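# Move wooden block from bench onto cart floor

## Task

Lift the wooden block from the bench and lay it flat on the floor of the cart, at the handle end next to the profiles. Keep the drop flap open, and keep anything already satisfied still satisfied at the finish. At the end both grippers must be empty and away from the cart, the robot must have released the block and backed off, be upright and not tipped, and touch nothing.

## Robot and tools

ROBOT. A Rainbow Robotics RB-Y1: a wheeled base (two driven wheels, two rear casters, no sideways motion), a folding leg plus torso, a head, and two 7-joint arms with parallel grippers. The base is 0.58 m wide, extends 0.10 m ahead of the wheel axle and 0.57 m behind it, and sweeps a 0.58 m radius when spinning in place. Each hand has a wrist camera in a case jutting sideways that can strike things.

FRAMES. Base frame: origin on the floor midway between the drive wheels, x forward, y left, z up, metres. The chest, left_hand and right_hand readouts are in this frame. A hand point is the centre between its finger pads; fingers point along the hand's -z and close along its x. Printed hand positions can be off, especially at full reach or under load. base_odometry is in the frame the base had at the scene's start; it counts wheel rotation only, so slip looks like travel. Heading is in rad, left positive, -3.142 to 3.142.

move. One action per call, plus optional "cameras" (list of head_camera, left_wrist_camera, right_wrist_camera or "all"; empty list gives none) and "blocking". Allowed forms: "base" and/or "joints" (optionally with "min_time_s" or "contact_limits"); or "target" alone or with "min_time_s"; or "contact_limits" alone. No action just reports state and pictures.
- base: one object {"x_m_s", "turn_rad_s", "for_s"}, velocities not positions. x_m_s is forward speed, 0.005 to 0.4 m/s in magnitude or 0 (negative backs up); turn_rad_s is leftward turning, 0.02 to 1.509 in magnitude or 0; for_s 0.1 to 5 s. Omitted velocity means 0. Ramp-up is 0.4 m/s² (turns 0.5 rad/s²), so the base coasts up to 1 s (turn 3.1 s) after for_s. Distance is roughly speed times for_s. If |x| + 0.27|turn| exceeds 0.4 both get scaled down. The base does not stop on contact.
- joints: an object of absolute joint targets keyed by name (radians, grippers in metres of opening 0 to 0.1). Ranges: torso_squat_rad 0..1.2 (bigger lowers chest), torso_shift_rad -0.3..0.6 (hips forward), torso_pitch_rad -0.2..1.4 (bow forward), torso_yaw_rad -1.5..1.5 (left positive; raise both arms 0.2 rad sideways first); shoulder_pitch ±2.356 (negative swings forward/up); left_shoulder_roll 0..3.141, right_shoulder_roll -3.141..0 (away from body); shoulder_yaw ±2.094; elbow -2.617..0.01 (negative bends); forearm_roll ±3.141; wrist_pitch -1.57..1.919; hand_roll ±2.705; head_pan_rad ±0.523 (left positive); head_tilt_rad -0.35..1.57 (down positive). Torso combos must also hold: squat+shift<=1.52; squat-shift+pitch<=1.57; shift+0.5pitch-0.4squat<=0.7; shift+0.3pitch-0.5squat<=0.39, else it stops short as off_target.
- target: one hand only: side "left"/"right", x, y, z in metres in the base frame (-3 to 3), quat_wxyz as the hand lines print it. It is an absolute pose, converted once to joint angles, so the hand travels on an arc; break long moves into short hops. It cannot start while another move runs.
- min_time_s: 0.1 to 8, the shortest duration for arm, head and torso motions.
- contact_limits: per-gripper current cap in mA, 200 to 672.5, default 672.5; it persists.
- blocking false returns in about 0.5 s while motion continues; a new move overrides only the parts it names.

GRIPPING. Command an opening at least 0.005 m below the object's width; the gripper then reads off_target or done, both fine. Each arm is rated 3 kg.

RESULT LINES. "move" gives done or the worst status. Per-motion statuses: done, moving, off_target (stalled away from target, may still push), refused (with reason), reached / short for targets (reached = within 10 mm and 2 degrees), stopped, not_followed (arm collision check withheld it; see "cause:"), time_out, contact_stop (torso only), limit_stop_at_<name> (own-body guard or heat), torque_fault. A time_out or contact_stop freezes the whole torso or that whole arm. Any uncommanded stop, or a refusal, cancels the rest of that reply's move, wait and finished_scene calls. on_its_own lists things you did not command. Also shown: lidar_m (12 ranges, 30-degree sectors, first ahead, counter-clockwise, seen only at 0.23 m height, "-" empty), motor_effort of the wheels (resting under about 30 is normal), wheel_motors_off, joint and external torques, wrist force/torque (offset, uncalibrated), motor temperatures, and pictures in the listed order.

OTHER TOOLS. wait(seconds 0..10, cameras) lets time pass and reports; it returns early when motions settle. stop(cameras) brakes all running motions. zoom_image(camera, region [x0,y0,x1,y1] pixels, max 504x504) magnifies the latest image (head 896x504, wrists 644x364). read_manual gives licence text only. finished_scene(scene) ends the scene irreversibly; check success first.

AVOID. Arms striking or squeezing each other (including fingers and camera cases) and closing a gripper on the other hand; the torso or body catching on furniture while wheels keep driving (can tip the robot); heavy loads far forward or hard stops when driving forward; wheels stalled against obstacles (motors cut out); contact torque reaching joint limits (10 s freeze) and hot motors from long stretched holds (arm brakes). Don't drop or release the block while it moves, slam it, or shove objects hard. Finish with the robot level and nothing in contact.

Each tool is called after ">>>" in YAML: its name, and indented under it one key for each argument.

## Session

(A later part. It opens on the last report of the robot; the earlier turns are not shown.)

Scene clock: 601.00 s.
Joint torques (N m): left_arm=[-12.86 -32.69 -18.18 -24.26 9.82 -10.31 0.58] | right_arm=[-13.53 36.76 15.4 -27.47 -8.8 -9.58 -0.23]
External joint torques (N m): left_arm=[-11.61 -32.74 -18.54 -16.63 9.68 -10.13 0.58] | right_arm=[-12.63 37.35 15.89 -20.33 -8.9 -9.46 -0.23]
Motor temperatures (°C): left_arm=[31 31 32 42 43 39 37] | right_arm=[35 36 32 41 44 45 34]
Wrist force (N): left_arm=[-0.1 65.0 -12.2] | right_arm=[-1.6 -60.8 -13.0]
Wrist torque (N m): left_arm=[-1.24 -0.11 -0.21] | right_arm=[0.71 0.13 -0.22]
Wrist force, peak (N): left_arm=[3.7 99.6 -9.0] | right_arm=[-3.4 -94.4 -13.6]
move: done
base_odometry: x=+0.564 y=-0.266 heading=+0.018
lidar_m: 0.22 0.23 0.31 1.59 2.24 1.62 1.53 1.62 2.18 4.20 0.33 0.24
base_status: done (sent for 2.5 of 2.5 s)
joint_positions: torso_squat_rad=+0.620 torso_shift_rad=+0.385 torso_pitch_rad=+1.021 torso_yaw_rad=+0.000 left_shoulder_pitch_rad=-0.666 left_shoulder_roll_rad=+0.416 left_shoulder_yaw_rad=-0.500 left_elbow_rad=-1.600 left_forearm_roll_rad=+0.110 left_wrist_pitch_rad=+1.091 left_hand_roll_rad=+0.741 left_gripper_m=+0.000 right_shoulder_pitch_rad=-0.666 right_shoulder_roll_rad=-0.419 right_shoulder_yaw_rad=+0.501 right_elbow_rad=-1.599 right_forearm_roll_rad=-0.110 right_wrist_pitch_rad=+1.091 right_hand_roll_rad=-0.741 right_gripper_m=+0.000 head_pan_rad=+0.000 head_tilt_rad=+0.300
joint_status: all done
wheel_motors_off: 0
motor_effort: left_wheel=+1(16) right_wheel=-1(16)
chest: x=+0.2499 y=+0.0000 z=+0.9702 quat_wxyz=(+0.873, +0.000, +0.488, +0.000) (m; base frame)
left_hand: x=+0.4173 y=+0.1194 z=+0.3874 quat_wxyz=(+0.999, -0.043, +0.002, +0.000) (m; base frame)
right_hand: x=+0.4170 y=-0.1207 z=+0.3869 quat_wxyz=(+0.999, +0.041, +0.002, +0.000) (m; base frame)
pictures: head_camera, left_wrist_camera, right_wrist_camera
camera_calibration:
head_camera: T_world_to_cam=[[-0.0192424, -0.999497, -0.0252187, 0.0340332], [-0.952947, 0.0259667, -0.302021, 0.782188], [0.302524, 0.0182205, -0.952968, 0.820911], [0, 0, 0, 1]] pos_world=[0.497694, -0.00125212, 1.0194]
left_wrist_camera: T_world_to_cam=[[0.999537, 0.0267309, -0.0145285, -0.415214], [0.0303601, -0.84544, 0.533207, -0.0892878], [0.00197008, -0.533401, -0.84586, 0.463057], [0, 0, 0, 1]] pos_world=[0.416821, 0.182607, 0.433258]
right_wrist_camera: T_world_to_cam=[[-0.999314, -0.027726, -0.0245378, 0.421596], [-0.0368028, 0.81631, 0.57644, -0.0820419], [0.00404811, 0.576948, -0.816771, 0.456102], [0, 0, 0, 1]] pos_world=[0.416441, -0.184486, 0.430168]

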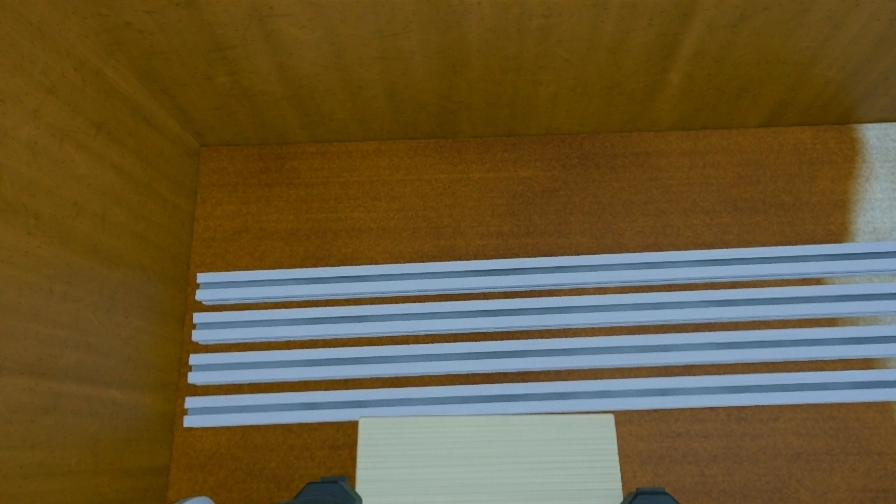

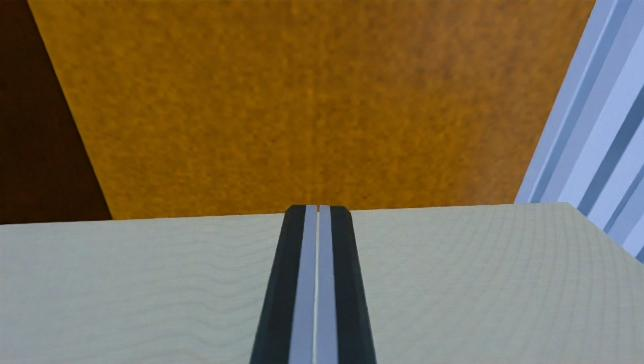

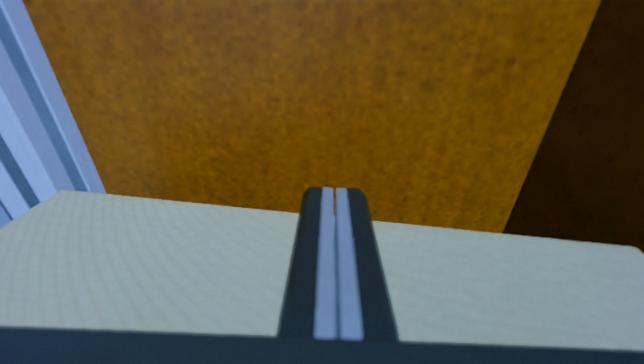

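>>> move:
  base: {"x_m_s":0.03,"for_s":0.467}
  joints: {"torso_squat_rad":0.7,"torso_shift_rad":0.42}
  min_time_s: 2
  cameras: ["head_camera","left_wrist_camera","right_wrist_camera"]

Scene clock: 607.87 s.
Joint torques (N m): left_arm=[-13.45 -32.31 -17.56 -24.91 10.1 -10.25 0.61] | right_arm=[-14.71 36.51 15.08 -27.86 -8.97 -9.65 -0.18]
External joint torques (N m): left_arm=[-12.2 -32.36 -17.92 -17.27 9.96 -10.07 0.61] | right_arm=[-13.81 37.1 15.57 -20.73 -9.08 -9.53 -0.18]
Motor temperatures (°C): left_arm=[31 31 32 42 42 38 37] | right_arm=[35 36 32 41 43 45 34]
Wrist force (N): left_arm=[-0.2 66.2 -11.2] | right_arm=[-2.9 -60.7 -10.5]
Wrist torque (N m): left_arm=[-1.36 -0.14 -0.26] | right_arm=[0.78 -0.07 -0.25]
Wrist force, peak (N): left_arm=[-1.1 66.6 -10.9] | right_arm=[-0.7 -61.3 -13.2]
move: done
base_odometry: x=+0.578 y=-0.266 heading=+0.018
lidar_m: 0.20 0.22 0.31 1.60 2.26 1.62 1.56 1.63 2.22 0.88 0.30 0.22
base_status: done (sent for 0.47 of 0.47 s)
joint_positions: torso_squat_rad=+0.700 torso_shift_rad=+0.420 torso_pitch_rad=+1.020 torso_yaw_rad=+0.000 left_shoulder_pitch_rad=-0.666 left_shoulder_roll_rad=+0.416 left_shoulder_yaw_rad=-0.500 left_elbow_rad=-1.600 left_forearm_roll_rad=+0.110 left_wrist_pitch_rad=+1.091 left_hand_roll_rad=+0.741 left_gripper_m=+0.000 right_shoulder_pitch_rad=-0.665 right_shoulder_roll_rad=-0.419 right_shoulder_yaw_rad=+0.501 right_elbow_rad=-1.599 right_forearm_roll_rad=-0.110 right_wrist_pitch_rad=+1.091 right_hand_roll_rad=-0.741 right_gripper_m=+0.000 head_pan_rad=+0.000 head_tilt_rad=+0.300
joint_status: all done
wheel_motors_off: 0
motor_effort: left_wheel=+1(26) right_wheel=-1(18)
chest: x=+0.2542 y=+0.0000 z=+0.9312 quat_wxyz=(+0.873, +0.000, +0.488, +0.000) (m; base frame)
left_hand: x=+0.4216 y=+0.1194 z=+0.3484 quat_wxyz=(+0.999, -0.043, +0.002, +0.000) (m; base frame)
right_hand: x=+0.4212 y=-0.1207 z=+0.3478 quat_wxyz=(+0.999, +0.041, +0.002, +0.000) (m; base frame)
pictures: head_camera, left_wrist_camera, right_wrist_camera
camera_calibration:
head_camera: T_world_to_cam=[[-0.0192346, -0.999497, -0.0252252, 0.0331348], [-0.952852, 0.0259669, -0.302323, 0.774754], [0.302826, 0.0182208, -0.952872, 0.782198], [0, 0, 0, 1]] pos_world=[0.501993, -0.00125212, 0.980396]
left_wrist_camera: T_world_to_cam=[[0.99954, 0.0266469, -0.0144743, -0.420088], [0.0302602, -0.845443, 0.533208, -0.0685279], [0.00197113, -0.533401, -0.84586, 0.429975], [0, 0, 0, 1]] pos_world=[0.421121, 0.182607, 0.394158]
right_wrist_camera: T_world_to_cam=[[-0.999315, -0.0278442, -0.02437, 0.424748], [-0.0368021, 0.816386, 0.576332, -0.0593499], [0.00384785, 0.576834, -0.816852, 0.424327], [0, 0, 0, 1]] pos_world=[0.42064, -0.184487, 0.391169]

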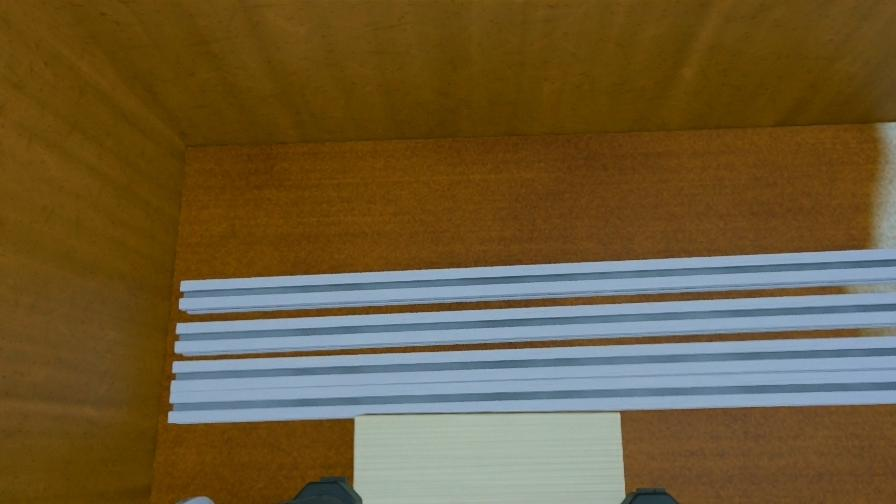

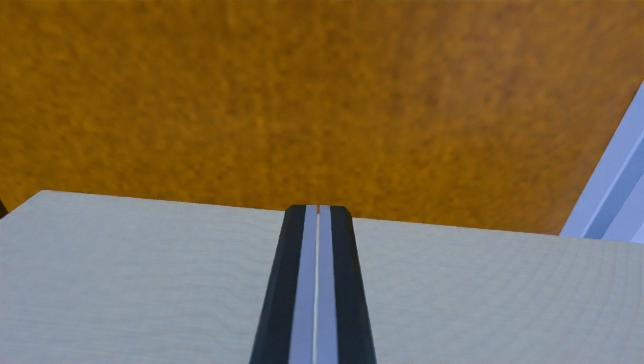

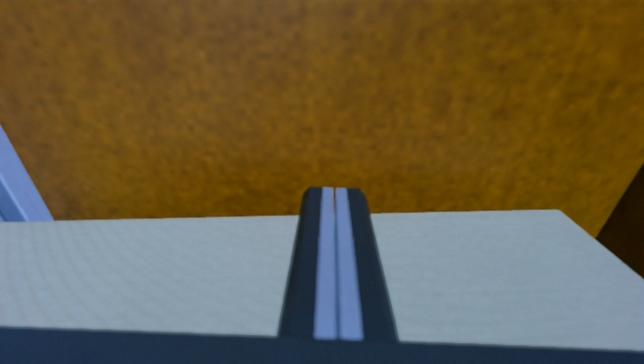

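>>> move:
  base: {"x_m_s":-0.03,"for_s":0.533}
  cameras: ["head_camera","left_wrist_camera","right_wrist_camera"]

Scene clock: 612.60 s.
Joint torques (N m): left_arm=[-13.87 -32.13 -17.44 -24.88 10.13 -10.19 0.54] | right_arm=[-15.28 36.36 14.93 -28.08 -9.07 -9.73 -0.21]
External joint torques (N m): left_arm=[-12.63 -32.17 -17.8 -17.25 9.99 -10.02 0.54] | right_arm=[-14.39 36.95 15.42 -20.95 -9.18 -9.61 -0.21]
Motor temperatures (°C): left_arm=[31 31 32 42 41 38 37] | right_arm=[35 36 32 41 42 44 34]
Wrist force (N): left_arm=[0.8 65.5 -12.2] | right_arm=[-1.0 -60.9 -13.1]
Wrist torque (N m): left_arm=[-1.34 0.02 -0.21] | right_arm=[0.73 0.26 -0.26]
Wrist force, peak (N): left_arm=[-0.9 66.8 -11.6] | right_arm=[0.0 -61.2 -14.3]
move: done
base_odometry: x=+0.562 y=-0.266 heading=+0.018
lidar_m: 0.23 0.24 0.31 1.59 2.23 1.61 1.55 1.61 2.19 4.23 0.34 0.23
base_status: done (sent for 0.53 of 0.53 s)
joint_positions: torso_squat_rad=+0.700 torso_shift_rad=+0.420 torso_pitch_rad=+1.021 torso_yaw_rad=+0.000 left_shoulder_pitch_rad=-0.666 left_shoulder_roll_rad=+0.416 left_shoulder_yaw_rad=-0.500 left_elbow_rad=-1.600 left_forearm_roll_rad=+0.109 left_wrist_pitch_rad=+1.091 left_hand_roll_rad=+0.741 left_gripper_m=+0.000 right_shoulder_pitch_rad=-0.665 right_shoulder_roll_rad=-0.419 right_shoulder_yaw_rad=+0.501 right_elbow_rad=-1.599 right_forearm_roll_rad=-0.110 right_wrist_pitch_rad=+1.091 right_hand_roll_rad=-0.741 right_gripper_m=+0.000 head_pan_rad=+0.000 head_tilt_rad=+0.300
joint_status: not commanded
wheel_motors_off: 0
motor_effort: left_wheel=-3(21) right_wheel=+4(20)
chest: x=+0.2542 y=+0.0000 z=+0.9311 quat_wxyz=(+0.873, +0.000, +0.488, +0.000) (m; base frame)
left_hand: x=+0.4215 y=+0.1194 z=+0.3482 quat_wxyz=(+0.999, -0.043, +0.002, +0.000) (m; base frame)
right_hand: x=+0.4211 y=-0.1207 z=+0.3477 quat_wxyz=(+0.999, +0.041, +0.002, +0.000) (m; base frame)
pictures: head_camera, left_wrist_camera, right_wrist_camera
camera_calibration:
head_camera: T_world_to_cam=[[-0.0192397, -0.999497, -0.0252194, 0.0331286], [-0.952918, 0.025966, -0.302113, 0.774617], [0.302616, 0.0182195, -0.952939, 0.782149], [0, 0, 0, 1]] pos_world=[0.502094, -0.00125211, 0.980197]
left_wrist_camera: T_world_to_cam=[[0.999535, 0.0266511, -0.0148339, -0.419846], [0.0304556, -0.845442, 0.533198, -0.06855], [0.00166906, -0.533401, -0.845861, 0.430019], [0, 0, 0, 1]] pos_world=[0.42102, 0.182607, 0.394059]
right_wrist_camera: T_world_to_cam=[[-0.99932, -0.0278758, -0.0241489, 0.424652], [-0.0367004, 0.816385, 0.576341, -0.0592816], [0.0036488, 0.576835, -0.816852, 0.424248], [0, 0, 0, 1]] pos_world=[0.42064, -0.184487, 0.39097]

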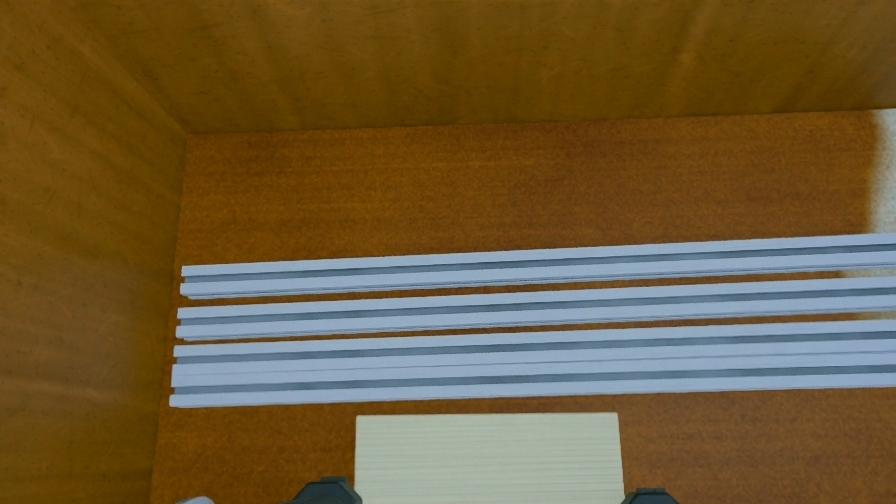

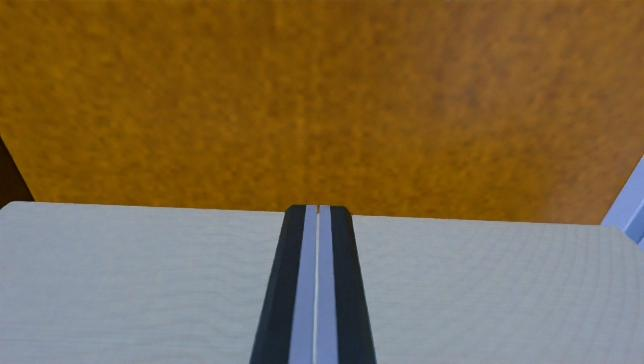

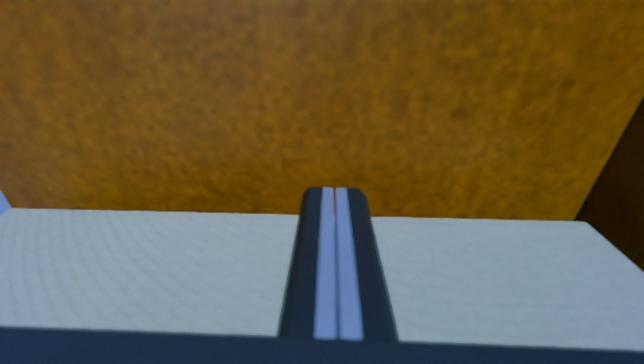

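>>> move:
  joints: {"torso_squat_rad":0.735,"torso_shift_rad":0.435}
  min_time_s: 1.5
  cameras: ["head_camera","left_wrist_camera","right_wrist_camera"]

Scene clock: 616.33 s.
Joint torques (N m): left_arm=[-13.79 -32.53 -17.45 -24.94 10.08 -10.28 0.68] | right_arm=[-15.22 36.45 14.94 -28.05 -9 -9.6 -0.34]
External joint torques (N m): left_arm=[-12.55 -32.57 -17.81 -17.31 9.95 -10.1 0.68] | right_arm=[-14.33 37.04 15.43 -20.91 -9.1 -9.47 -0.34]
Motor temperatures (°C): left_arm=[31 31 32 42 41 38 37] | right_arm=[35 36 32 41 42 44 34]
Wrist force (N): left_arm=[0.6 64.6 -11.8] | right_arm=[-0.7 -60.8 -13.3]
Wrist torque (N m): left_arm=[-1.22 -0.03 -0.22] | right_arm=[0.73 0.22 -0.26]
Wrist force, peak (N): left_arm=[0.6 66.5 -12.3] | right_arm=[-0.7 -61.1 -13.1]
move: done
base_odometry: x=+0.562 y=-0.266 heading=+0.018
lidar_m: 0.22 0.24 0.33 1.60 2.25 1.61 1.54 1.61 2.20 4.22 0.33 0.23
base_status: not commanded
joint_positions: torso_squat_rad=+0.735 torso_shift_rad=+0.435 torso_pitch_rad=+1.021 torso_yaw_rad=+0.000 left_shoulder_pitch_rad=-0.666 left_shoulder_roll_rad=+0.416 left_shoulder_yaw_rad=-0.500 left_elbow_rad=-1.600 left_forearm_roll_rad=+0.109 left_wrist_pitch_rad=+1.091 left_hand_roll_rad=+0.741 left_gripper_m=+0.000 right_shoulder_pitch_rad=-0.665 right_shoulder_roll_rad=-0.419 right_shoulder_yaw_rad=+0.501 right_elbow_rad=-1.599 right_forearm_roll_rad=-0.110 right_wrist_pitch_rad=+1.091 right_hand_roll_rad=-0.741 right_gripper_m=+0.000 head_pan_rad=+0.000 head_tilt_rad=+0.300
joint_status: all done
wheel_motors_off: 0
motor_effort: left_wheel=-3(5) right_wheel=+4(4)
chest: x=+0.2547 y=+0.0000 z=+0.9132 quat_wxyz=(+0.873, +0.000, +0.488, +0.000) (m; base frame)
left_hand: x=+0.4220 y=+0.1194 z=+0.3303 quat_wxyz=(+0.999, -0.043, +0.002, +0.000) (m; base frame)
right_hand: x=+0.4216 y=-0.1207 z=+0.3298 quat_wxyz=(+0.999, +0.041, +0.002, +0.000) (m; base frame)
pictures: head_camera, left_wrist_camera, right_wrist_camera
camera_calibration:
head_camera: T_world_to_cam=[[-0.0192418, -0.999497, -0.0252216, 0.0326925], [-0.952889, 0.0259705, -0.302204, 0.769789], [0.302707, 0.0182184, -0.95291, 0.764961], [0, 0, 0, 1]] pos_world=[0.502594, -0.0012521, 0.962397]
left_wrist_camera: T_world_to_cam=[[0.999538, 0.0266214, -0.0146958, -0.420659], [0.0303567, -0.845443, 0.533201, -0.0589805], [0.00177011, -0.533401, -0.845861, 0.414834], [0, 0, 0, 1]] pos_world=[0.42152, 0.182607, 0.376158]
right_wrist_camera: T_world_to_cam=[[-0.999319, -0.0278189, -0.024231, 0.424763], [-0.0367013, 0.816387, 0.576338, -0.0490025], [0.00374878, 0.576835, -0.816852, 0.409664], [0, 0, 0, 1]] pos_world=[0.42114, -0.184487, 0.373169]

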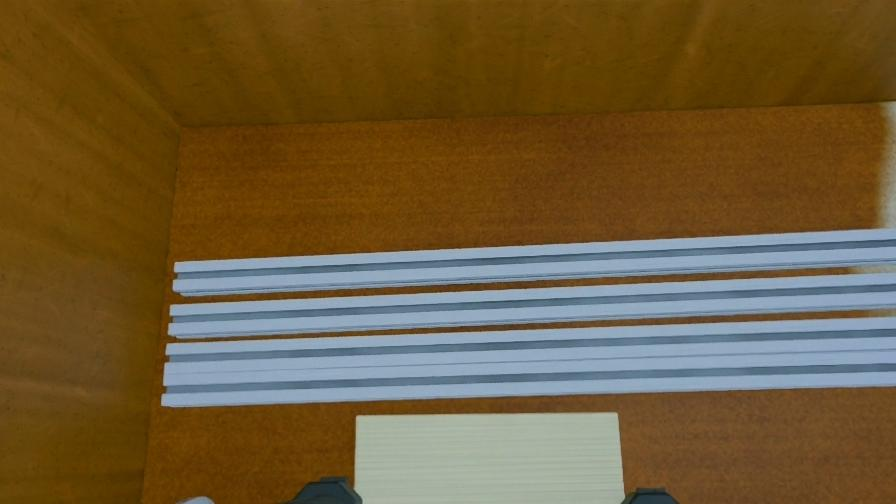

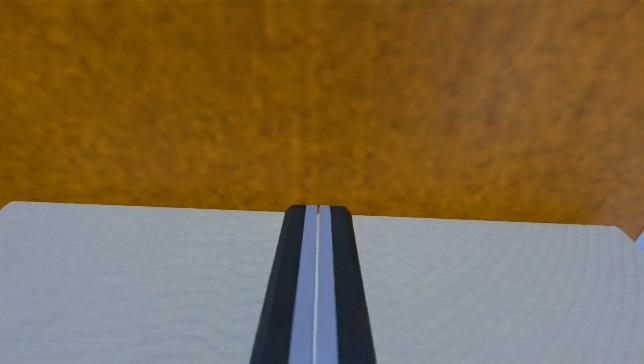

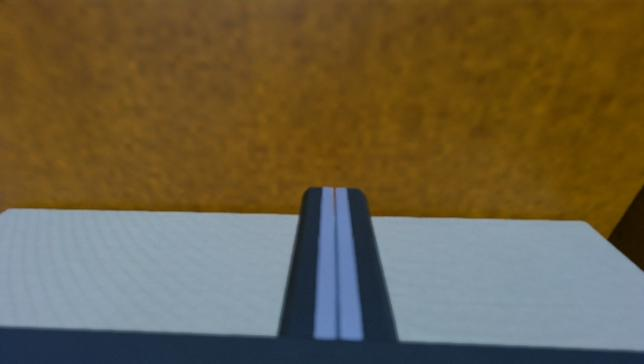

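>>> move:
  joints: {"torso_squat_rad":0.77,"torso_shift_rad":0.45}
  min_time_s: 1.5
  cameras: ["left_wrist_camera","right_wrist_camera"]

Scene clock: 619.60 s.
Joint torques (N m): left_arm=[-14.39 -35.69 -19.74 -25.79 11.41 -10.91 0.61] | right_arm=[-17.89 35.3 13.82 -13.83 -8.69 -11.73 -0.21]
External joint torques (N m): left_arm=[-12.79 -35.8 -20.22 -18.08 11.29 -10.71 0.62] | right_arm=[-16.66 35.98 14.43 -6.61 -8.81 -11.58 -0.21]
Motor temperatures (°C): left_arm=[31 31 32 42 41 38 37] | right_arm=[35 36 32 40 41 44 34]
Wrist force (N): left_arm=[4.3 74.0 -13.2] | right_arm=[-21.9 -71.2 72.2]
Wrist torque (N m): left_arm=[-1.63 -0.04 -0.22] | right_arm=[2.23 -2.73 0.22]
Wrist force, peak (N): left_arm=[-4.4 89.6 48.5] | right_arm=[-52.1 -90.4 176.4]
move: contact_stop
base_odometry: x=+0.562 y=-0.266 heading=+0.018
lidar_m: 0.22 0.23 0.34 1.59 2.23 1.62 1.55 1.61 2.19 4.23 0.33 0.24
base_status: not commanded
joint_positions: torso_squat_rad=+0.770 torso_shift_rad=+0.443 torso_pitch_rad=+1.006 torso_yaw_rad=-0.001 left_shoulder_pitch_rad=-0.666 left_shoulder_roll_rad=+0.417 left_shoulder_yaw_rad=-0.500 left_elbow_rad=-1.599 left_forearm_roll_rad=+0.109 left_wrist_pitch_rad=+1.092 left_hand_roll_rad=+0.741 left_gripper_m=+0.000 right_shoulder_pitch_rad=-0.665 right_shoulder_roll_rad=-0.419 right_shoulder_yaw_rad=+0.501 right_elbow_rad=-1.602 right_forearm_roll_rad=-0.110 right_wrist_pitch_rad=+1.092 right_hand_roll_rad=-0.741 right_gripper_m=+0.000 head_pan_rad=+0.000 head_tilt_rad=+0.300
joint_status: torso_squat_rad contact_stop (moved +0.036 of +0.035); torso_shift_rad contact_stop (moved +0.008 of +0.015)
wheel_motors_off: 0
motor_effort: left_wheel=-6(11) right_wheel=+11(22)
chest: x=+0.2486 y=+0.0002 z=+0.9001 quat_wxyz=(+0.876, +0.000, +0.482, -0.001) (m; base frame)
left_hand: x=+0.4249 y=+0.1192 z=+0.3195 quat_wxyz=(+0.999, -0.043, -0.006, +0.000) (m; base frame)
right_hand: x=+0.4245 y=-0.1207 z=+0.3202 quat_wxyz=(+0.999, +0.042, -0.006, +0.001) (m; base frame)
pictures: left_wrist_camera, right_wrist_camera
camera_calibration:
left_wrist_camera: T_world_to_cam=[[0.999662, 0.026008, 0.00057003, -0.42854], [0.0216904, -0.845403, 0.533688, -0.0498791], [0.0143621, -0.533495, -0.845681, 0.400247], [0, 0, 0, 1]] pos_world=[0.423728, 0.182507, 0.365345]
right_wrist_camera: T_world_to_cam=[[-0.998797, -0.0273426, -0.0407152, 0.432458], [-0.0458287, 0.815982, 0.576258, -0.0395493], [0.0174664, 0.577431, -0.816253, 0.395855], [0, 0, 0, 1]] pos_world=[0.423211, -0.184483, 0.363516]

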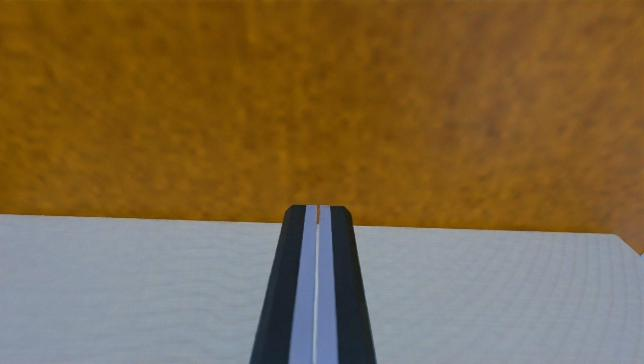

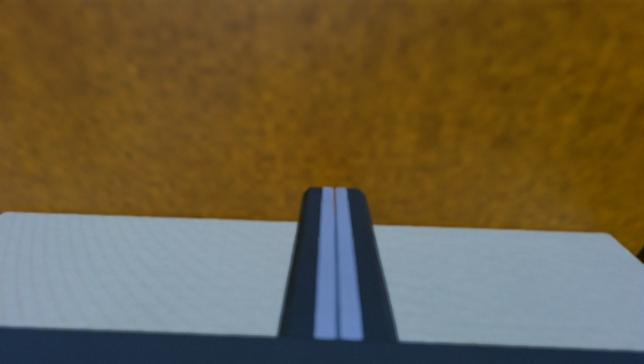

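>>> move:
  joints: {"torso_squat_rad":0.755,"torso_shift_rad":0.443,"torso_pitch_rad":1.015}
  min_time_s: 1.0
  cameras: ["head_camera","left_wrist_camera","right_wrist_camera"]

>>> zoom_image:
  camera: "head_camera"
  region: [300, 350, 700, 504]

Scene clock: 623.17 s.
Joint torques (N m): left_arm=[-13.52 -34.34 -19.57 -25.69 11.12 -10.06 0.51] | right_arm=[-14.23 35.51 13.7 -22.67 -10.61 -8.64 -0.35]
External joint torques (N m): left_arm=[-12.13 -34.4 -19.97 -18.03 10.99 -9.87 0.51] | right_arm=[-13.21 36.14 14.24 -15.5 -10.73 -8.51 -0.35]
Motor temperatures (°C): left_arm=[31 31 32 42 41 38 37] | right_arm=[35 36 32 40 41 44 34]
Wrist force (N): left_arm=[3.4 66.7 -12.2] | right_arm=[-1.9 -64.7 4.2]
Wrist torque (N m): left_arm=[-1.35 -0.09 -0.17] | right_arm=[1.00 -2.03 0.26]
Wrist force, peak (N): left_arm=[3.9 73.9 -13.7] | right_arm=[-21.4 -70.6 73.8]
move: done
base_odometry: x=+0.562 y=-0.266 heading=+0.018
lidar_m: 0.22 0.24 0.34 1.60 2.23 1.61 1.54 1.62 2.19 4.23 0.34 0.22
base_status: not commanded
joint_positions: torso_squat_rad=+0.755 torso_shift_rad=+0.443 torso_pitch_rad=+1.015 torso_yaw_rad=-0.001 left_shoulder_pitch_rad=-0.666 left_shoulder_roll_rad=+0.416 left_shoulder_yaw_rad=-0.500 left_elbow_rad=-1.599 left_forearm_roll_rad=+0.109 left_wrist_pitch_rad=+1.091 left_hand_roll_rad=+0.741 left_gripper_m=+0.000 right_shoulder_pitch_rad=-0.666 right_shoulder_roll_rad=-0.419 right_shoulder_yaw_rad=+0.501 right_elbow_rad=-1.600 right_forearm_roll_rad=-0.109 right_wrist_pitch_rad=+1.091 right_hand_roll_rad=-0.741 right_gripper_m=+0.000 head_pan_rad=+0.000 head_tilt_rad=+0.300
joint_status: all done
wheel_motors_off: 0
motor_effort: left_wheel=-6(7) right_wheel=+8(14)
chest: x=+0.2534 y=+0.0001 z=+0.9043 quat_wxyz=(+0.874, +0.000, +0.486, +0.000) (m; base frame)
left_hand: x=+0.4242 y=+0.1191 z=+0.3222 quat_wxyz=(+0.999, -0.043, -0.001, +0.000) (m; base frame)
right_hand: x=+0.4239 y=-0.1209 z=+0.3223 quat_wxyz=(+0.999, +0.041, -0.001, +0.001) (m; base frame)
pictures: head_camera, left_wrist_camera, right_wrist_camera
camera_calibration:
head_camera: T_world_to_cam=[[-0.0197289, -0.999518, -0.0239524, 0.0315039], [-0.951187, 0.026144, -0.307507, 0.770068], [0.307985, 0.0167164, -0.951244, 0.753983], [0, 0, 0, 1]] pos_world=[0.500885, -0.0012478, 0.954778]
left_wrist_camera: T_world_to_cam=[[0.999616, 0.0262793, -0.00877957, -0.424921], [0.0269079, -0.845198, 0.533775, -0.0537153], [0.00660677, -0.533806, -0.845581, 0.405653], [0, 0, 0, 1]] pos_world=[0.423523, 0.182307, 0.367954]
right_wrist_camera: T_world_to_cam=[[-0.999128, -0.0277334, -0.0312119, 0.428992], [-0.0406548, 0.816515, 0.575891, -0.0425724], [0.00951354, 0.576657, -0.816931, 0.401185], [0, 0, 0, 1]] pos_world=[0.42307, -0.184688, 0.365647]

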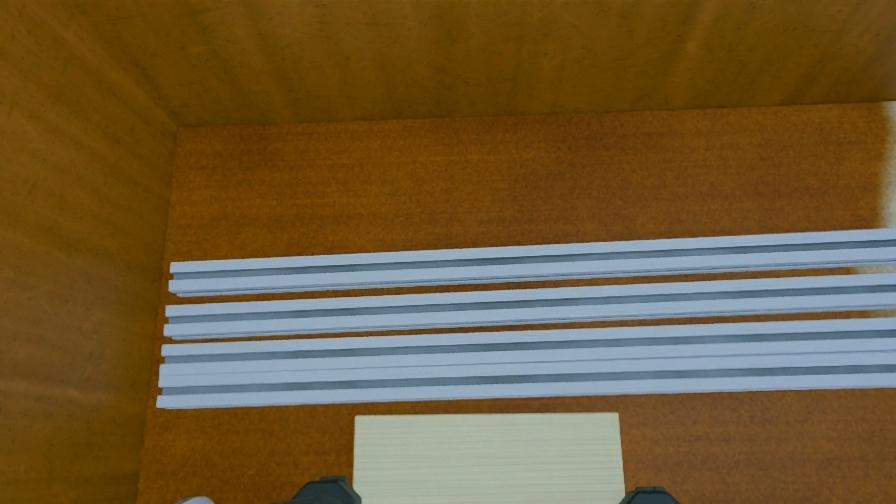

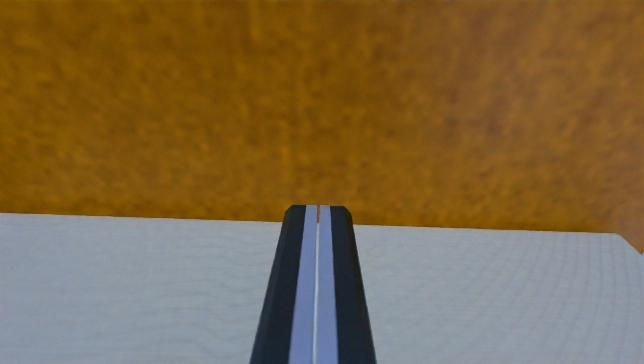

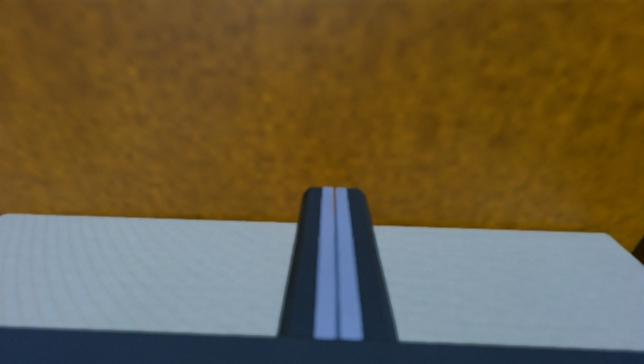

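Scaled by 1.260 from the camera's 896x504 image, which has a finer 1280x720 frame.

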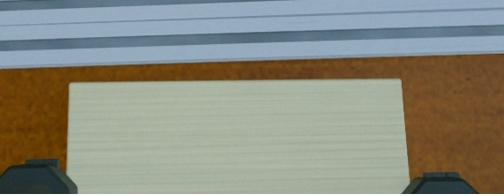

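>>> move:
  joints: {"left_shoulder_roll_rad":0.46,"right_shoulder_roll_rad":-0.46}
  min_time_s: 2
  cameras: ["head_camera","left_wrist_camera","right_wrist_camera"]

Scene clock: 629.47 s.
Joint torques (N m): left_arm=[-2.36 0.74 0.39 -8.04 0.35 -0.71 0.28] | right_arm=[-2.45 -2.73 0.38 -8.07 -0.2 -0.28 -0.05]
External joint torques (N m): left_arm=[-0.98 -0.13 -0.39 -0.48 0.27 -0.54 0.28] | right_arm=[-1.4 -1.34 1.27 -1.01 -0.36 -0.17 -0.05]
Motor temperatures (°C): left_arm=[31 31 32 42 40 37 37] | right_arm=[35 35 32 39 41 43 34]
Wrist force (N): left_arm=[-0.9 1.5 -5.8] | right_arm=[-0.3 4.2 -3.1]
Wrist torque (N m): left_arm=[-0.24 0.01 0.10] | right_arm=[-0.47 0.07 -0.10]
Wrist force, peak (N): left_arm=[3.3 68.5 -12.2] | right_arm=[-1.9 -64.5 4.1]
move: done
base_odometry: x=+0.562 y=-0.266 heading=+0.018
lidar_m: 0.22 0.23 0.34 1.59 2.24 1.62 1.54 1.61 2.19 4.23 0.33 0.23
base_status: not commanded
joint_positions: torso_squat_rad=+0.755 torso_shift_rad=+0.443 torso_pitch_rad=+1.015 torso_yaw_rad=-0.001 left_shoulder_pitch_rad=-0.669 left_shoulder_roll_rad=+0.460 left_shoulder_yaw_rad=-0.505 left_elbow_rad=-1.604 left_forearm_roll_rad=+0.112 left_wrist_pitch_rad=+1.089 left_hand_roll_rad=+0.741 left_gripper_m=+0.000 right_shoulder_pitch_rad=-0.669 right_shoulder_roll_rad=-0.460 right_shoulder_yaw_rad=+0.505 right_elbow_rad=-1.604 right_forearm_roll_rad=-0.112 right_wrist_pitch_rad=+1.089 right_hand_roll_rad=-0.741 right_gripper_m=+0.000 head_pan_rad=+0.000 head_tilt_rad=+0.300
joint_status: all done
wheel_motors_off: 0
motor_effort: left_wheel=-6(7) right_wheel=+8(10)
chest: x=+0.2534 y=+0.0001 z=+0.9043 quat_wxyz=(+0.874, +0.000, +0.486, +0.000) (m; base frame)
left_hand: x=+0.4297 y=+0.1383 z=+0.3209 quat_wxyz=(+1.000, -0.028, -0.007, -0.010) (m; base frame)
right_hand: x=+0.4295 y=-0.1392 z=+0.3211 quat_wxyz=(+1.000, +0.027, -0.007, +0.009) (m; base frame)
pictures: head_camera, left_wrist_camera, right_wrist_camera
camera_calibration:
head_camera: T_world_to_cam=[[-0.0196745, -0.999515, -0.0241415, 0.0316587], [-0.951247, 0.0261471, -0.30732, 0.770016], [0.307802, 0.0169182, -0.9513, 0.754098], [0, 0, 0, 1]] pos_world=[0.500985, -0.0012483, 0.954779]
left_wrist_camera: T_world_to_cam=[[0.999965, 0.00691762, 0.00480836, -0.432748], [0.00351906, -0.861555, 0.507652, -0.0162007], [0.00765441, -0.507617, -0.861549, 0.415876], [0, 0, 0, 1]] pos_world=[0.429606, 0.200142, 0.368603]
right_wrist_camera: T_world_to_cam=[[-0.998034, -0.0459656, -0.0426113, 0.43473], [-0.0618559, 0.832078, 0.551199, -0.00750952], [0.0101197, 0.552751, -0.833285, 0.412303], [0, 0, 0, 1]] pos_world=[0.429238, -0.20167, 0.36623]

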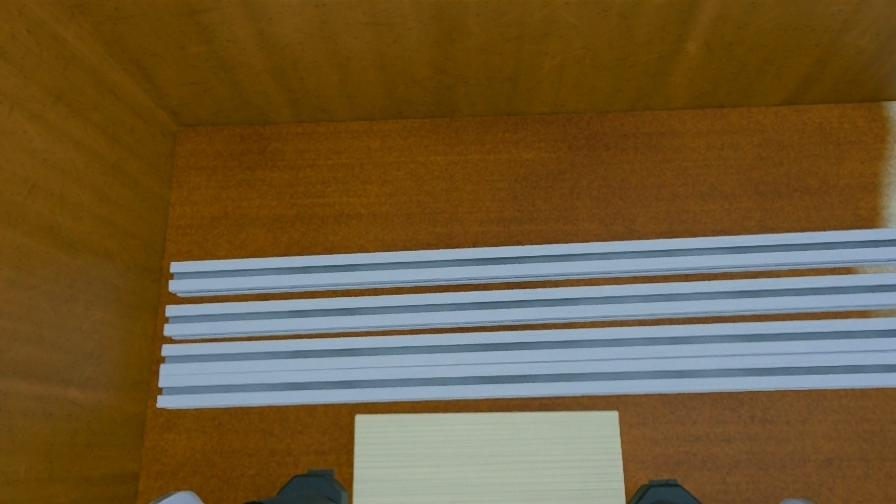

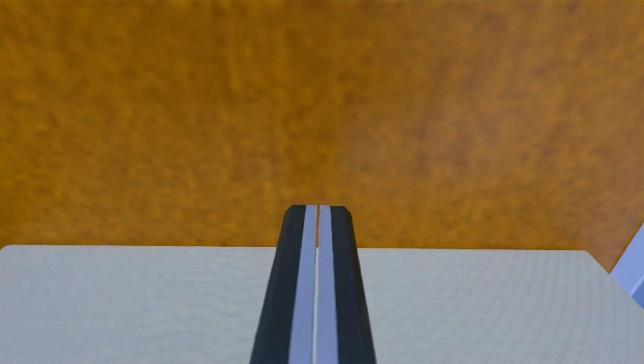

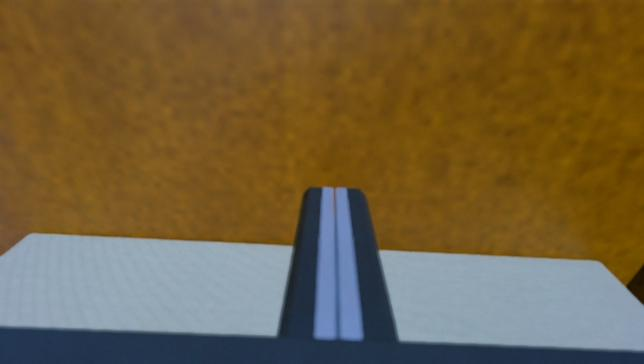

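>>> move:
  joints: {"torso_squat_rad":0.6,"torso_shift_rad":0.38,"torso_pitch_rad":1.02}
  min_time_s: 1.2
  cameras: ["head_camera","left_wrist_camera","right_wrist_camera"]

>>> move:
  joints: {"torso_squat_rad":0.35,"torso_shift_rad":0.25}
  cameras: []

>>> move:
  joints: {"left_shoulder_pitch_rad":-0.733,"left_shoulder_roll_rad":0.51,"left_shoulder_yaw_rad":-0.441,"left_elbow_rad":-1.836,"left_forearm_roll_rad":0.201,"left_wrist_pitch_rad":1.361,"left_hand_roll_rad":0.724,"right_shoulder_pitch_rad":-0.733,"right_shoulder_roll_rad":-0.51,"right_shoulder_yaw_rad":0.441,"right_elbow_rad":-1.836,"right_forearm_roll_rad":-0.201,"right_wrist_pitch_rad":1.361,"right_hand_roll_rad":-0.724}
  cameras: ["head_camera"]

>>> move:
  joints: {"torso_squat_rad":0.1,"torso_shift_rad":0.1,"torso_pitch_rad":0.7}
  cameras: ["head_camera"]

Scene clock: 639.80 s.
Joint torques (N m): left_arm=[-1.82 0.58 0.65 -7.68 0.18 -0.64 0.32] | right_arm=[-1.72 -2.69 -0.05 -7.64 -0.02 -0.19 0.09]
External joint torques (N m): left_arm=[-0.54 -0.26 -0.09 -0.14 0.1 -0.48 0.32] | right_arm=[-0.78 -1.32 0.8 -0.59 -0.17 -0.09 0.09]
Motor temperatures (°C): left_arm=[31 30 32 41 38 36 37] | right_arm=[34 34 32 37 39 41 34]
Wrist force (N): left_arm=[-1.3 1.6 -5.6] | right_arm=[-0.4 4.1 -3.1]
Wrist torque (N m): left_arm=[-0.27 -0.03 0.09] | right_arm=[-0.48 0.07 -0.09]
Wrist force, peak (N): left_arm=[-1.8 1.2 -6.7] | right_arm=[-0.6 4.7 -3.1]
move: done
base_odometry: x=+0.562 y=-0.266 heading=+0.018
lidar_m: 0.22 0.23 0.33 1.58 2.23 1.61 1.53 1.61 2.18 4.24 0.34 0.23
base_status: not commanded
joint_positions: torso_squat_rad=+0.600 torso_shift_rad=+0.380 torso_pitch_rad=+1.020 torso_yaw_rad=-0.001 left_shoulder_pitch_rad=-0.669 left_shoulder_roll_rad=+0.460 left_shoulder_yaw_rad=-0.505 left_elbow_rad=-1.604 left_forearm_roll_rad=+0.112 left_wrist_pitch_rad=+1.089 left_hand_roll_rad=+0.741 left_gripper_m=+0.000 right_shoulder_pitch_rad=-0.669 right_shoulder_roll_rad=-0.460 right_shoulder_yaw_rad=+0.505 right_elbow_rad=-1.604 right_forearm_roll_rad=-0.112 right_wrist_pitch_rad=+1.089 right_hand_roll_rad=-0.741 right_gripper_m=+0.000 head_pan_rad=+0.000 head_tilt_rad=+0.300
joint_status: all done
wheel_motors_off: 0
motor_effort: left_wheel=-5(7) right_wheel=+4(8)
chest: x=+0.2499 y=+0.0001 z=+0.9790 quat_wxyz=(+0.873, +0.000, +0.488, +0.000) (m; base frame)
left_hand: x=+0.4235 y=+0.1383 z=+0.3948 quat_wxyz=(+1.000, -0.028, -0.005, -0.010) (m; base frame)
right_hand: x=+0.4233 y=-0.1391 z=+0.3950 quat_wxyz=(+1.000, +0.027, -0.005, +0.009) (m; base frame)
pictures: head_camera, left_wrist_camera, right_wrist_camera
camera_calibration:
head_camera: T_world_to_cam=[[-0.0197876, -0.999515, -0.0240473, 0.0333282], [-0.952686, 0.0261463, -0.302831, 0.785577], [0.303313, 0.0169172, -0.952741, 0.828764], [0, 0, 0, 1]] pos_world=[0.497692, -0.0012483, 1.0283]
left_wrist_camera: T_world_to_cam=[[0.999977, 0.00682009, 0.000194275, -0.425043], [0.00577703, -0.861504, 0.507719, -0.0547796], [0.00363005, -0.507706, -0.861523, 0.481255], [0, 0, 0, 1]] pos_world=[0.423603, 0.200042, 0.442507]
right_wrist_camera: T_world_to_cam=[[-0.998214, -0.0460658, -0.0380412, 0.42992], [-0.0594157, 0.832005, 0.551577, -0.0499207], [0.0062416, 0.552852, -0.833256, 0.475549], [0, 0, 0, 1]] pos_world=[0.423218, -0.20157, 0.440144]

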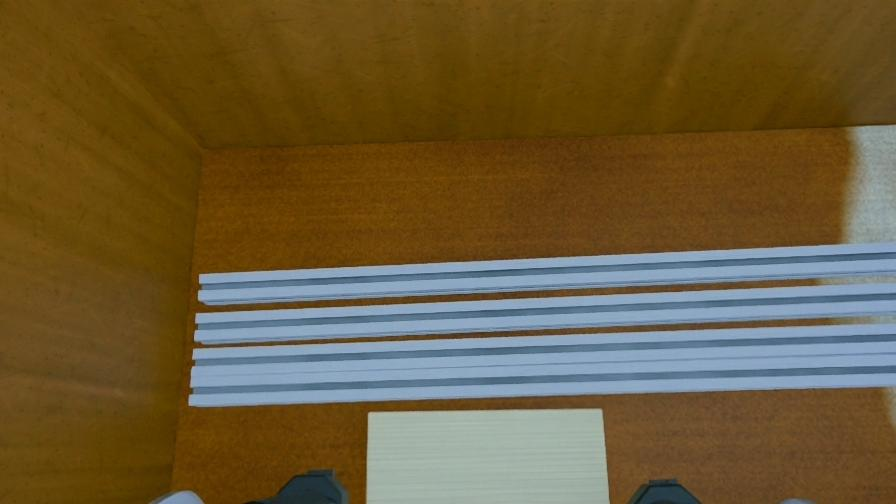

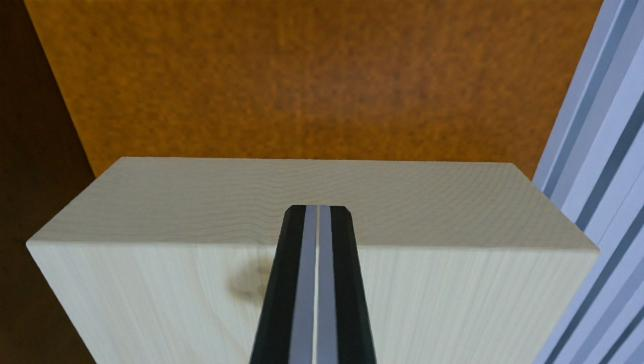

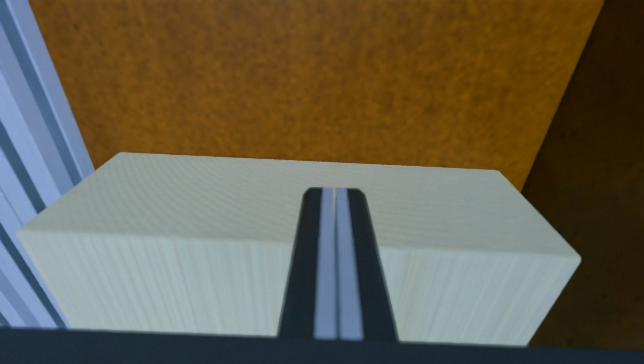

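Scene clock: 641.47 s.
Joint torques (N m): left_arm=[-1.48 0.66 0.8 -7.7 0.23 -0.54 0.39] | right_arm=[-1.3 -2.9 -0.23 -7.84 -0.14 -0.16 -0.1]
External joint torques (N m): left_arm=[-0.19 -0.18 0.06 -0.17 0.14 -0.38 0.39] | right_arm=[-0.35 -1.53 0.63 -0.79 -0.3 -0.06 -0.1]
Motor temperatures (°C): left_arm=[31 30 32 40 38 36 37] | right_arm=[34 34 32 37 39 41 34]
Wrist force (N): left_arm=[-1.1 1.6 -5.8] | right_arm=[-0.6 4.3 -3.2]
Wrist torque (N m): left_arm=[-0.28 -0.02 0.07] | right_arm=[-0.49 0.02 -0.11]
Wrist force, peak (N): left_arm=[-0.8 1.8 -6.6] | right_arm=[-1.1 4.5 -3.2]
move: done
base_odometry: x=+0.562 y=-0.266 heading=+0.018
lidar_m: 0.23 0.24 0.32 1.58 2.21 1.59 1.55 1.62 2.18 4.23 0.32 0.24
base_status: not commanded
joint_positions: torso_squat_rad=+0.350 torso_shift_rad=+0.250 torso_pitch_rad=+1.020 torso_yaw_rad=-0.001 left_shoulder_pitch_rad=-0.669 left_shoulder_roll_rad=+0.460 left_shoulder_yaw_rad=-0.505 left_elbow_rad=-1.604 left_forearm_roll_rad=+0.112 left_wrist_pitch_rad=+1.089 left_hand_roll_rad=+0.741 left_gripper_m=+0.000 right_shoulder_pitch_rad=-0.669 right_shoulder_roll_rad=-0.460 right_shoulder_yaw_rad=+0.505 right_elbow_rad=-1.604 right_forearm_roll_rad=-0.112 right_wrist_pitch_rad=+1.089 right_hand_roll_rad=-0.741 right_gripper_m=+0.000 head_pan_rad=+0.000 head_tilt_rad=+0.300
joint_status: all done
wheel_motors_off: 0
motor_effort: left_wheel=-5(8) right_wheel=+5(8)
chest: x=+0.1983 y=+0.0002 z=+1.0796 quat_wxyz=(+0.873, +0.000, +0.488, +0.000) (m; base frame)
left_hand: x=+0.3719 y=+0.1383 z=+0.4954 quat_wxyz=(+1.000, -0.028, -0.005, -0.010) (m; base frame)
right_hand: x=+0.3717 y=-0.1391 z=+0.4956 quat_wxyz=(+1.000, +0.027, -0.005, +0.009) (m; base frame)
pictures: none
No camera images: "cameras" was empty.

Scene clock: 642.40 s.
Joint torques (N m): left_arm=[-3.04 0.83 2.51 -7.96 0.15 -0.61 -0.33] | right_arm=[-3 -2.93 -2.65 -8.08 -0.01 -0.07 0.09]
External joint torques (N m): left_arm=[0.49 -0.77 0.75 0.51 0.06 -0.45 -0.33] | right_arm=[0.15 -0.79 -0.83 -0.13 -0.18 0.03 0.08]
Motor temperatures (°C): left_arm=[31 30 32 40 38 36 37] | right_arm=[34 34 32 37 39 41 34]
Wrist force (N): left_arm=[-1.0 1.9 -5.9] | right_arm=[-0.4 4.6 -2.8]
Wrist torque (N m): left_arm=[-0.32 -0.06 0.10] | right_arm=[-0.55 0.05 -0.09]
Wrist force, peak (N): left_arm=[-1.5 1.8 -6.7] | right_arm=[-2.2 4.9 -3.5]
move: done
base_odometry: x=+0.562 y=-0.266 heading=+0.018
lidar_m: 0.22 0.24 0.32 1.60 2.24 1.62 1.53 1.62 2.18 4.24 0.34 0.23
base_status: not commanded
joint_positions: torso_squat_rad=+0.350 torso_shift_rad=+0.250 torso_pitch_rad=+1.020 torso_yaw_rad=-0.001 left_shoulder_pitch_rad=-0.733 left_shoulder_roll_rad=+0.510 left_shoulder_yaw_rad=-0.441 left_elbow_rad=-1.836 left_forearm_roll_rad=+0.201 left_wrist_pitch_rad=+1.361 left_hand_roll_rad=+0.724 left_gripper_m=+0.000 right_shoulder_pitch_rad=-0.733 right_shoulder_roll_rad=-0.510 right_shoulder_yaw_rad=+0.441 right_elbow_rad=-1.836 right_forearm_roll_rad=-0.201 right_wrist_pitch_rad=+1.361 right_hand_roll_rad=-0.724 right_gripper_m=+0.000 head_pan_rad=+0.000 head_tilt_rad=+0.300
joint_status: all done
wheel_motors_off: 0
motor_effort: left_wheel=-5(7) right_wheel=+4(14)
chest: x=+0.1983 y=+0.0001 z=+1.0796 quat_wxyz=(+0.873, +0.000, +0.488, +0.000) (m; base frame)
left_hand: x=+0.4219 y=+0.1357 z=+0.5588 quat_wxyz=(+1.000, -0.027, -0.006, -0.009) (m; base frame)
right_hand: x=+0.4217 y=-0.1364 z=+0.5590 quat_wxyz=(+1.000, +0.026, -0.005, +0.008) (m; base frame)
pictures: head_camera
camera_calibration:
head_camera: T_world_to_cam=[[-0.0197876, -0.999515, -0.0240473, 0.0347263], [-0.952686, 0.0261463, -0.302831, 0.766883], [0.303313, 0.0169172, -0.952741, 0.940261], [0, 0, 0, 1]] pos_world=[0.446092, -0.0012483, 1.1289]

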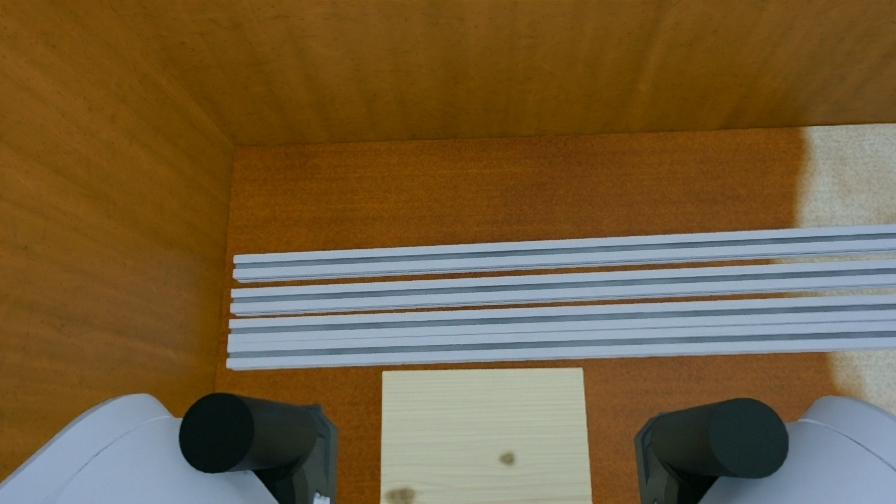

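Scene clock: 644.30 s.
Joint torques (N m): left_arm=[-9.35 2.1 5.1 -8.11 -0.34 -0.94 -0.23] | right_arm=[-9.24 -3.97 -4.36 -8.77 0.47 -0.5 0.19]
External joint torques (N m): left_arm=[0.45 -1.05 0.9 0.67 -0.01 -0.33 -0.21] | right_arm=[0.18 -0.25 -0.29 -0.49 -0.1 0.04 0.17]
Motor temperatures (°C): left_arm=[31 30 32 40 38 35 37] | right_arm=[34 33 32 37 38 41 34]
Wrist force (N): left_arm=[-3.4 1.2 -6.1] | right_arm=[-2.5 4.3 -3.2]
Wrist torque (N m): left_arm=[-0.26 -0.21 0.11] | right_arm=[-0.51 -0.07 -0.07]
Wrist force, peak (N): left_arm=[-2.7 2.0 -6.4] | right_arm=[-2.5 4.3 -3.2]
move: done
base_odometry: x=+0.562 y=-0.266 heading=+0.018
lidar_m: 0.22 0.23 0.32 1.58 2.23 1.61 1.54 1.63 2.18 4.22 0.34 0.23
base_status: not commanded
joint_positions: torso_squat_rad=+0.100 torso_shift_rad=+0.100 torso_pitch_rad=+0.700 torso_yaw_rad=-0.001 left_shoulder_pitch_rad=-0.733 left_shoulder_roll_rad=+0.510 left_shoulder_yaw_rad=-0.441 left_elbow_rad=-1.836 left_forearm_roll_rad=+0.201 left_wrist_pitch_rad=+1.361 left_hand_roll_rad=+0.724 left_gripper_m=+0.000 right_shoulder_pitch_rad=-0.733 right_shoulder_roll_rad=-0.510 right_shoulder_yaw_rad=+0.441 right_elbow_rad=-1.836 right_forearm_roll_rad=-0.201 right_wrist_pitch_rad=+1.361 right_hand_roll_rad=-0.724 right_gripper_m=+0.000 head_pan_rad=+0.000 head_tilt_rad=+0.300
joint_status: all done
wheel_motors_off: 0
motor_effort: left_wheel=-5(10) right_wheel=+4(8)
chest: x=+0.0408 y=+0.0002 z=+1.2102 quat_wxyz=(+0.939, +0.000, +0.343, +0.000) (m; base frame)
left_hand: x=+0.4169 y=+0.1357 z=+0.7863 quat_wxyz=(+0.986, -0.025, -0.165, -0.013) (m; base frame)
right_hand: x=+0.4167 y=-0.1364 z=+0.7864 quat_wxyz=(+0.986, +0.024, -0.165, +0.012) (m; base frame)
pictures: head_camera
camera_calibration:
head_camera: T_world_to_cam=[[-0.0112172, -0.999515, -0.0290509, 0.0405569], [-0.80902, 0.0261463, -0.587199, 0.994685], [0.587674, 0.016916, -0.808921, 0.926825], [0, 0, 0, 1]] pos_world=[0.260504, -0.00114829, 1.33498]

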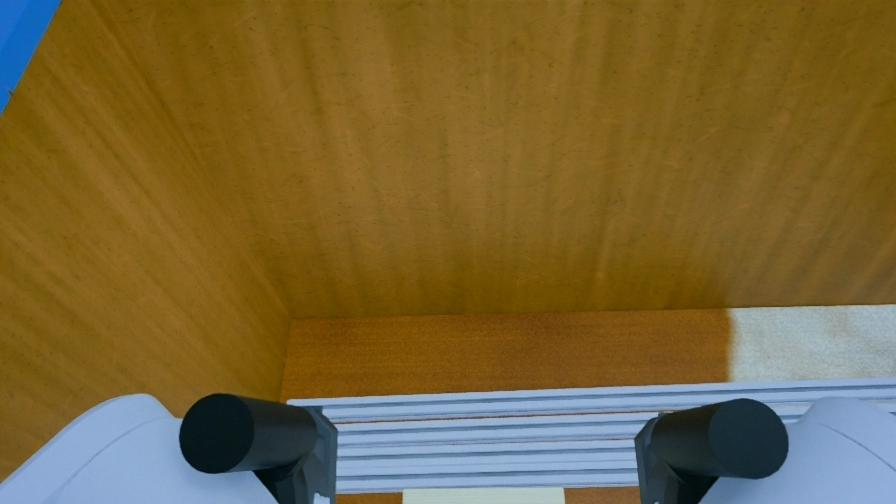

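>>> move:
  base: {"x_m_s":-0.3,"for_s":1.7}
  joints: {"head_tilt_rad":0.4}
  cameras: ["head_camera"]

>>> finished_scene:
  scene: 2

Scene clock: 648.10 s.
Joint torques (N m): left_arm=[-9.46 2.05 5.08 -8.21 -0.31 -0.88 -0.18] | right_arm=[-9.88 -4.1 -4.74 -8.65 0.43 -0.48 0.11]
External joint torques (N m): left_arm=[0.34 -1.1 0.87 0.57 0.02 -0.27 -0.16] | right_arm=[-0.46 -0.38 -0.67 -0.37 -0.14 0.06 0.09]
Motor temperatures (°C): left_arm=[31 30 32 40 37 35 37] | right_arm=[34 33 32 36 38 40 34]
Wrist force (N): left_arm=[-3.2 1.9 -5.8] | right_arm=[-2.1 4.5 -2.7]
Wrist torque (N m): left_arm=[-0.37 -0.18 0.09] | right_arm=[-0.52 -0.04 -0.12]
Wrist force, peak (N): left_arm=[-4.5 1.6 -5.6] | right_arm=[-3.1 4.1 -3.0]
move: done
base_odometry: x=+0.052 y=-0.275 heading=+0.019
lidar_m: 0.73 0.76 1.78 4.26 1.49 1.08 1.02 1.08 1.46 3.92 1.05 0.77
base_status: done (sent for 1.7 of 1.7 s)
joint_positions: torso_squat_rad=+0.100 torso_shift_rad=+0.100 torso_pitch_rad=+0.700 torso_yaw_rad=-0.001 left_shoulder_pitch_rad=-0.733 left_shoulder_roll_rad=+0.510 left_shoulder_yaw_rad=-0.441 left_elbow_rad=-1.836 left_forearm_roll_rad=+0.201 left_wrist_pitch_rad=+1.361 left_hand_roll_rad=+0.724 left_gripper_m=+0.000 right_shoulder_pitch_rad=-0.733 right_shoulder_roll_rad=-0.510 right_shoulder_yaw_rad=+0.441 right_elbow_rad=-1.836 right_forearm_roll_rad=-0.201 right_wrist_pitch_rad=+1.361 right_hand_roll_rad=-0.724 right_gripper_m=+0.000 head_pan_rad=+0.000 head_tilt_rad=+0.400
joint_status: all done
wheel_motors_off: 0
motor_effort: left_wheel=+10(36) right_wheel=-12(35)
chest: x=+0.0408 y=+0.0002 z=+1.2102 quat_wxyz=(+0.939, +0.000, +0.343, +0.000) (m; base frame)
left_hand: x=+0.4169 y=+0.1358 z=+0.7862 quat_wxyz=(+0.986, -0.025, -0.165, -0.013) (m; base frame)
right_hand: x=+0.4167 y=-0.1364 z=+0.7864 quat_wxyz=(+0.986, +0.024, -0.165, +0.012) (m; base frame)
pictures: head_camera
camera_calibration:
head_camera: T_world_to_cam=[[-0.0141511, -0.999512, -0.0278328, 0.0393671], [-0.863627, 0.0262464, -0.503447, 0.891911], [0.503932, 0.0169129, -0.863578, 1.01618], [0, 0, 0, 1]] pos_world=[0.258752, -0.00124799, 1.32767]

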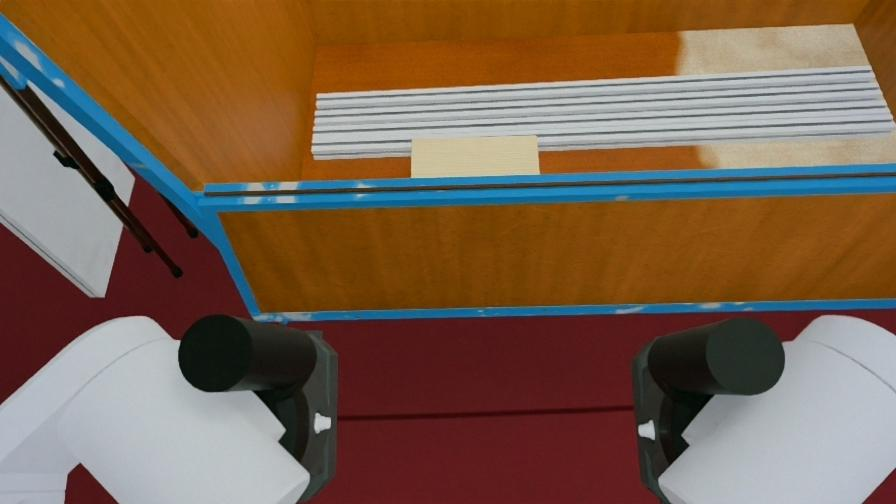

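The scene is finished: the task was done.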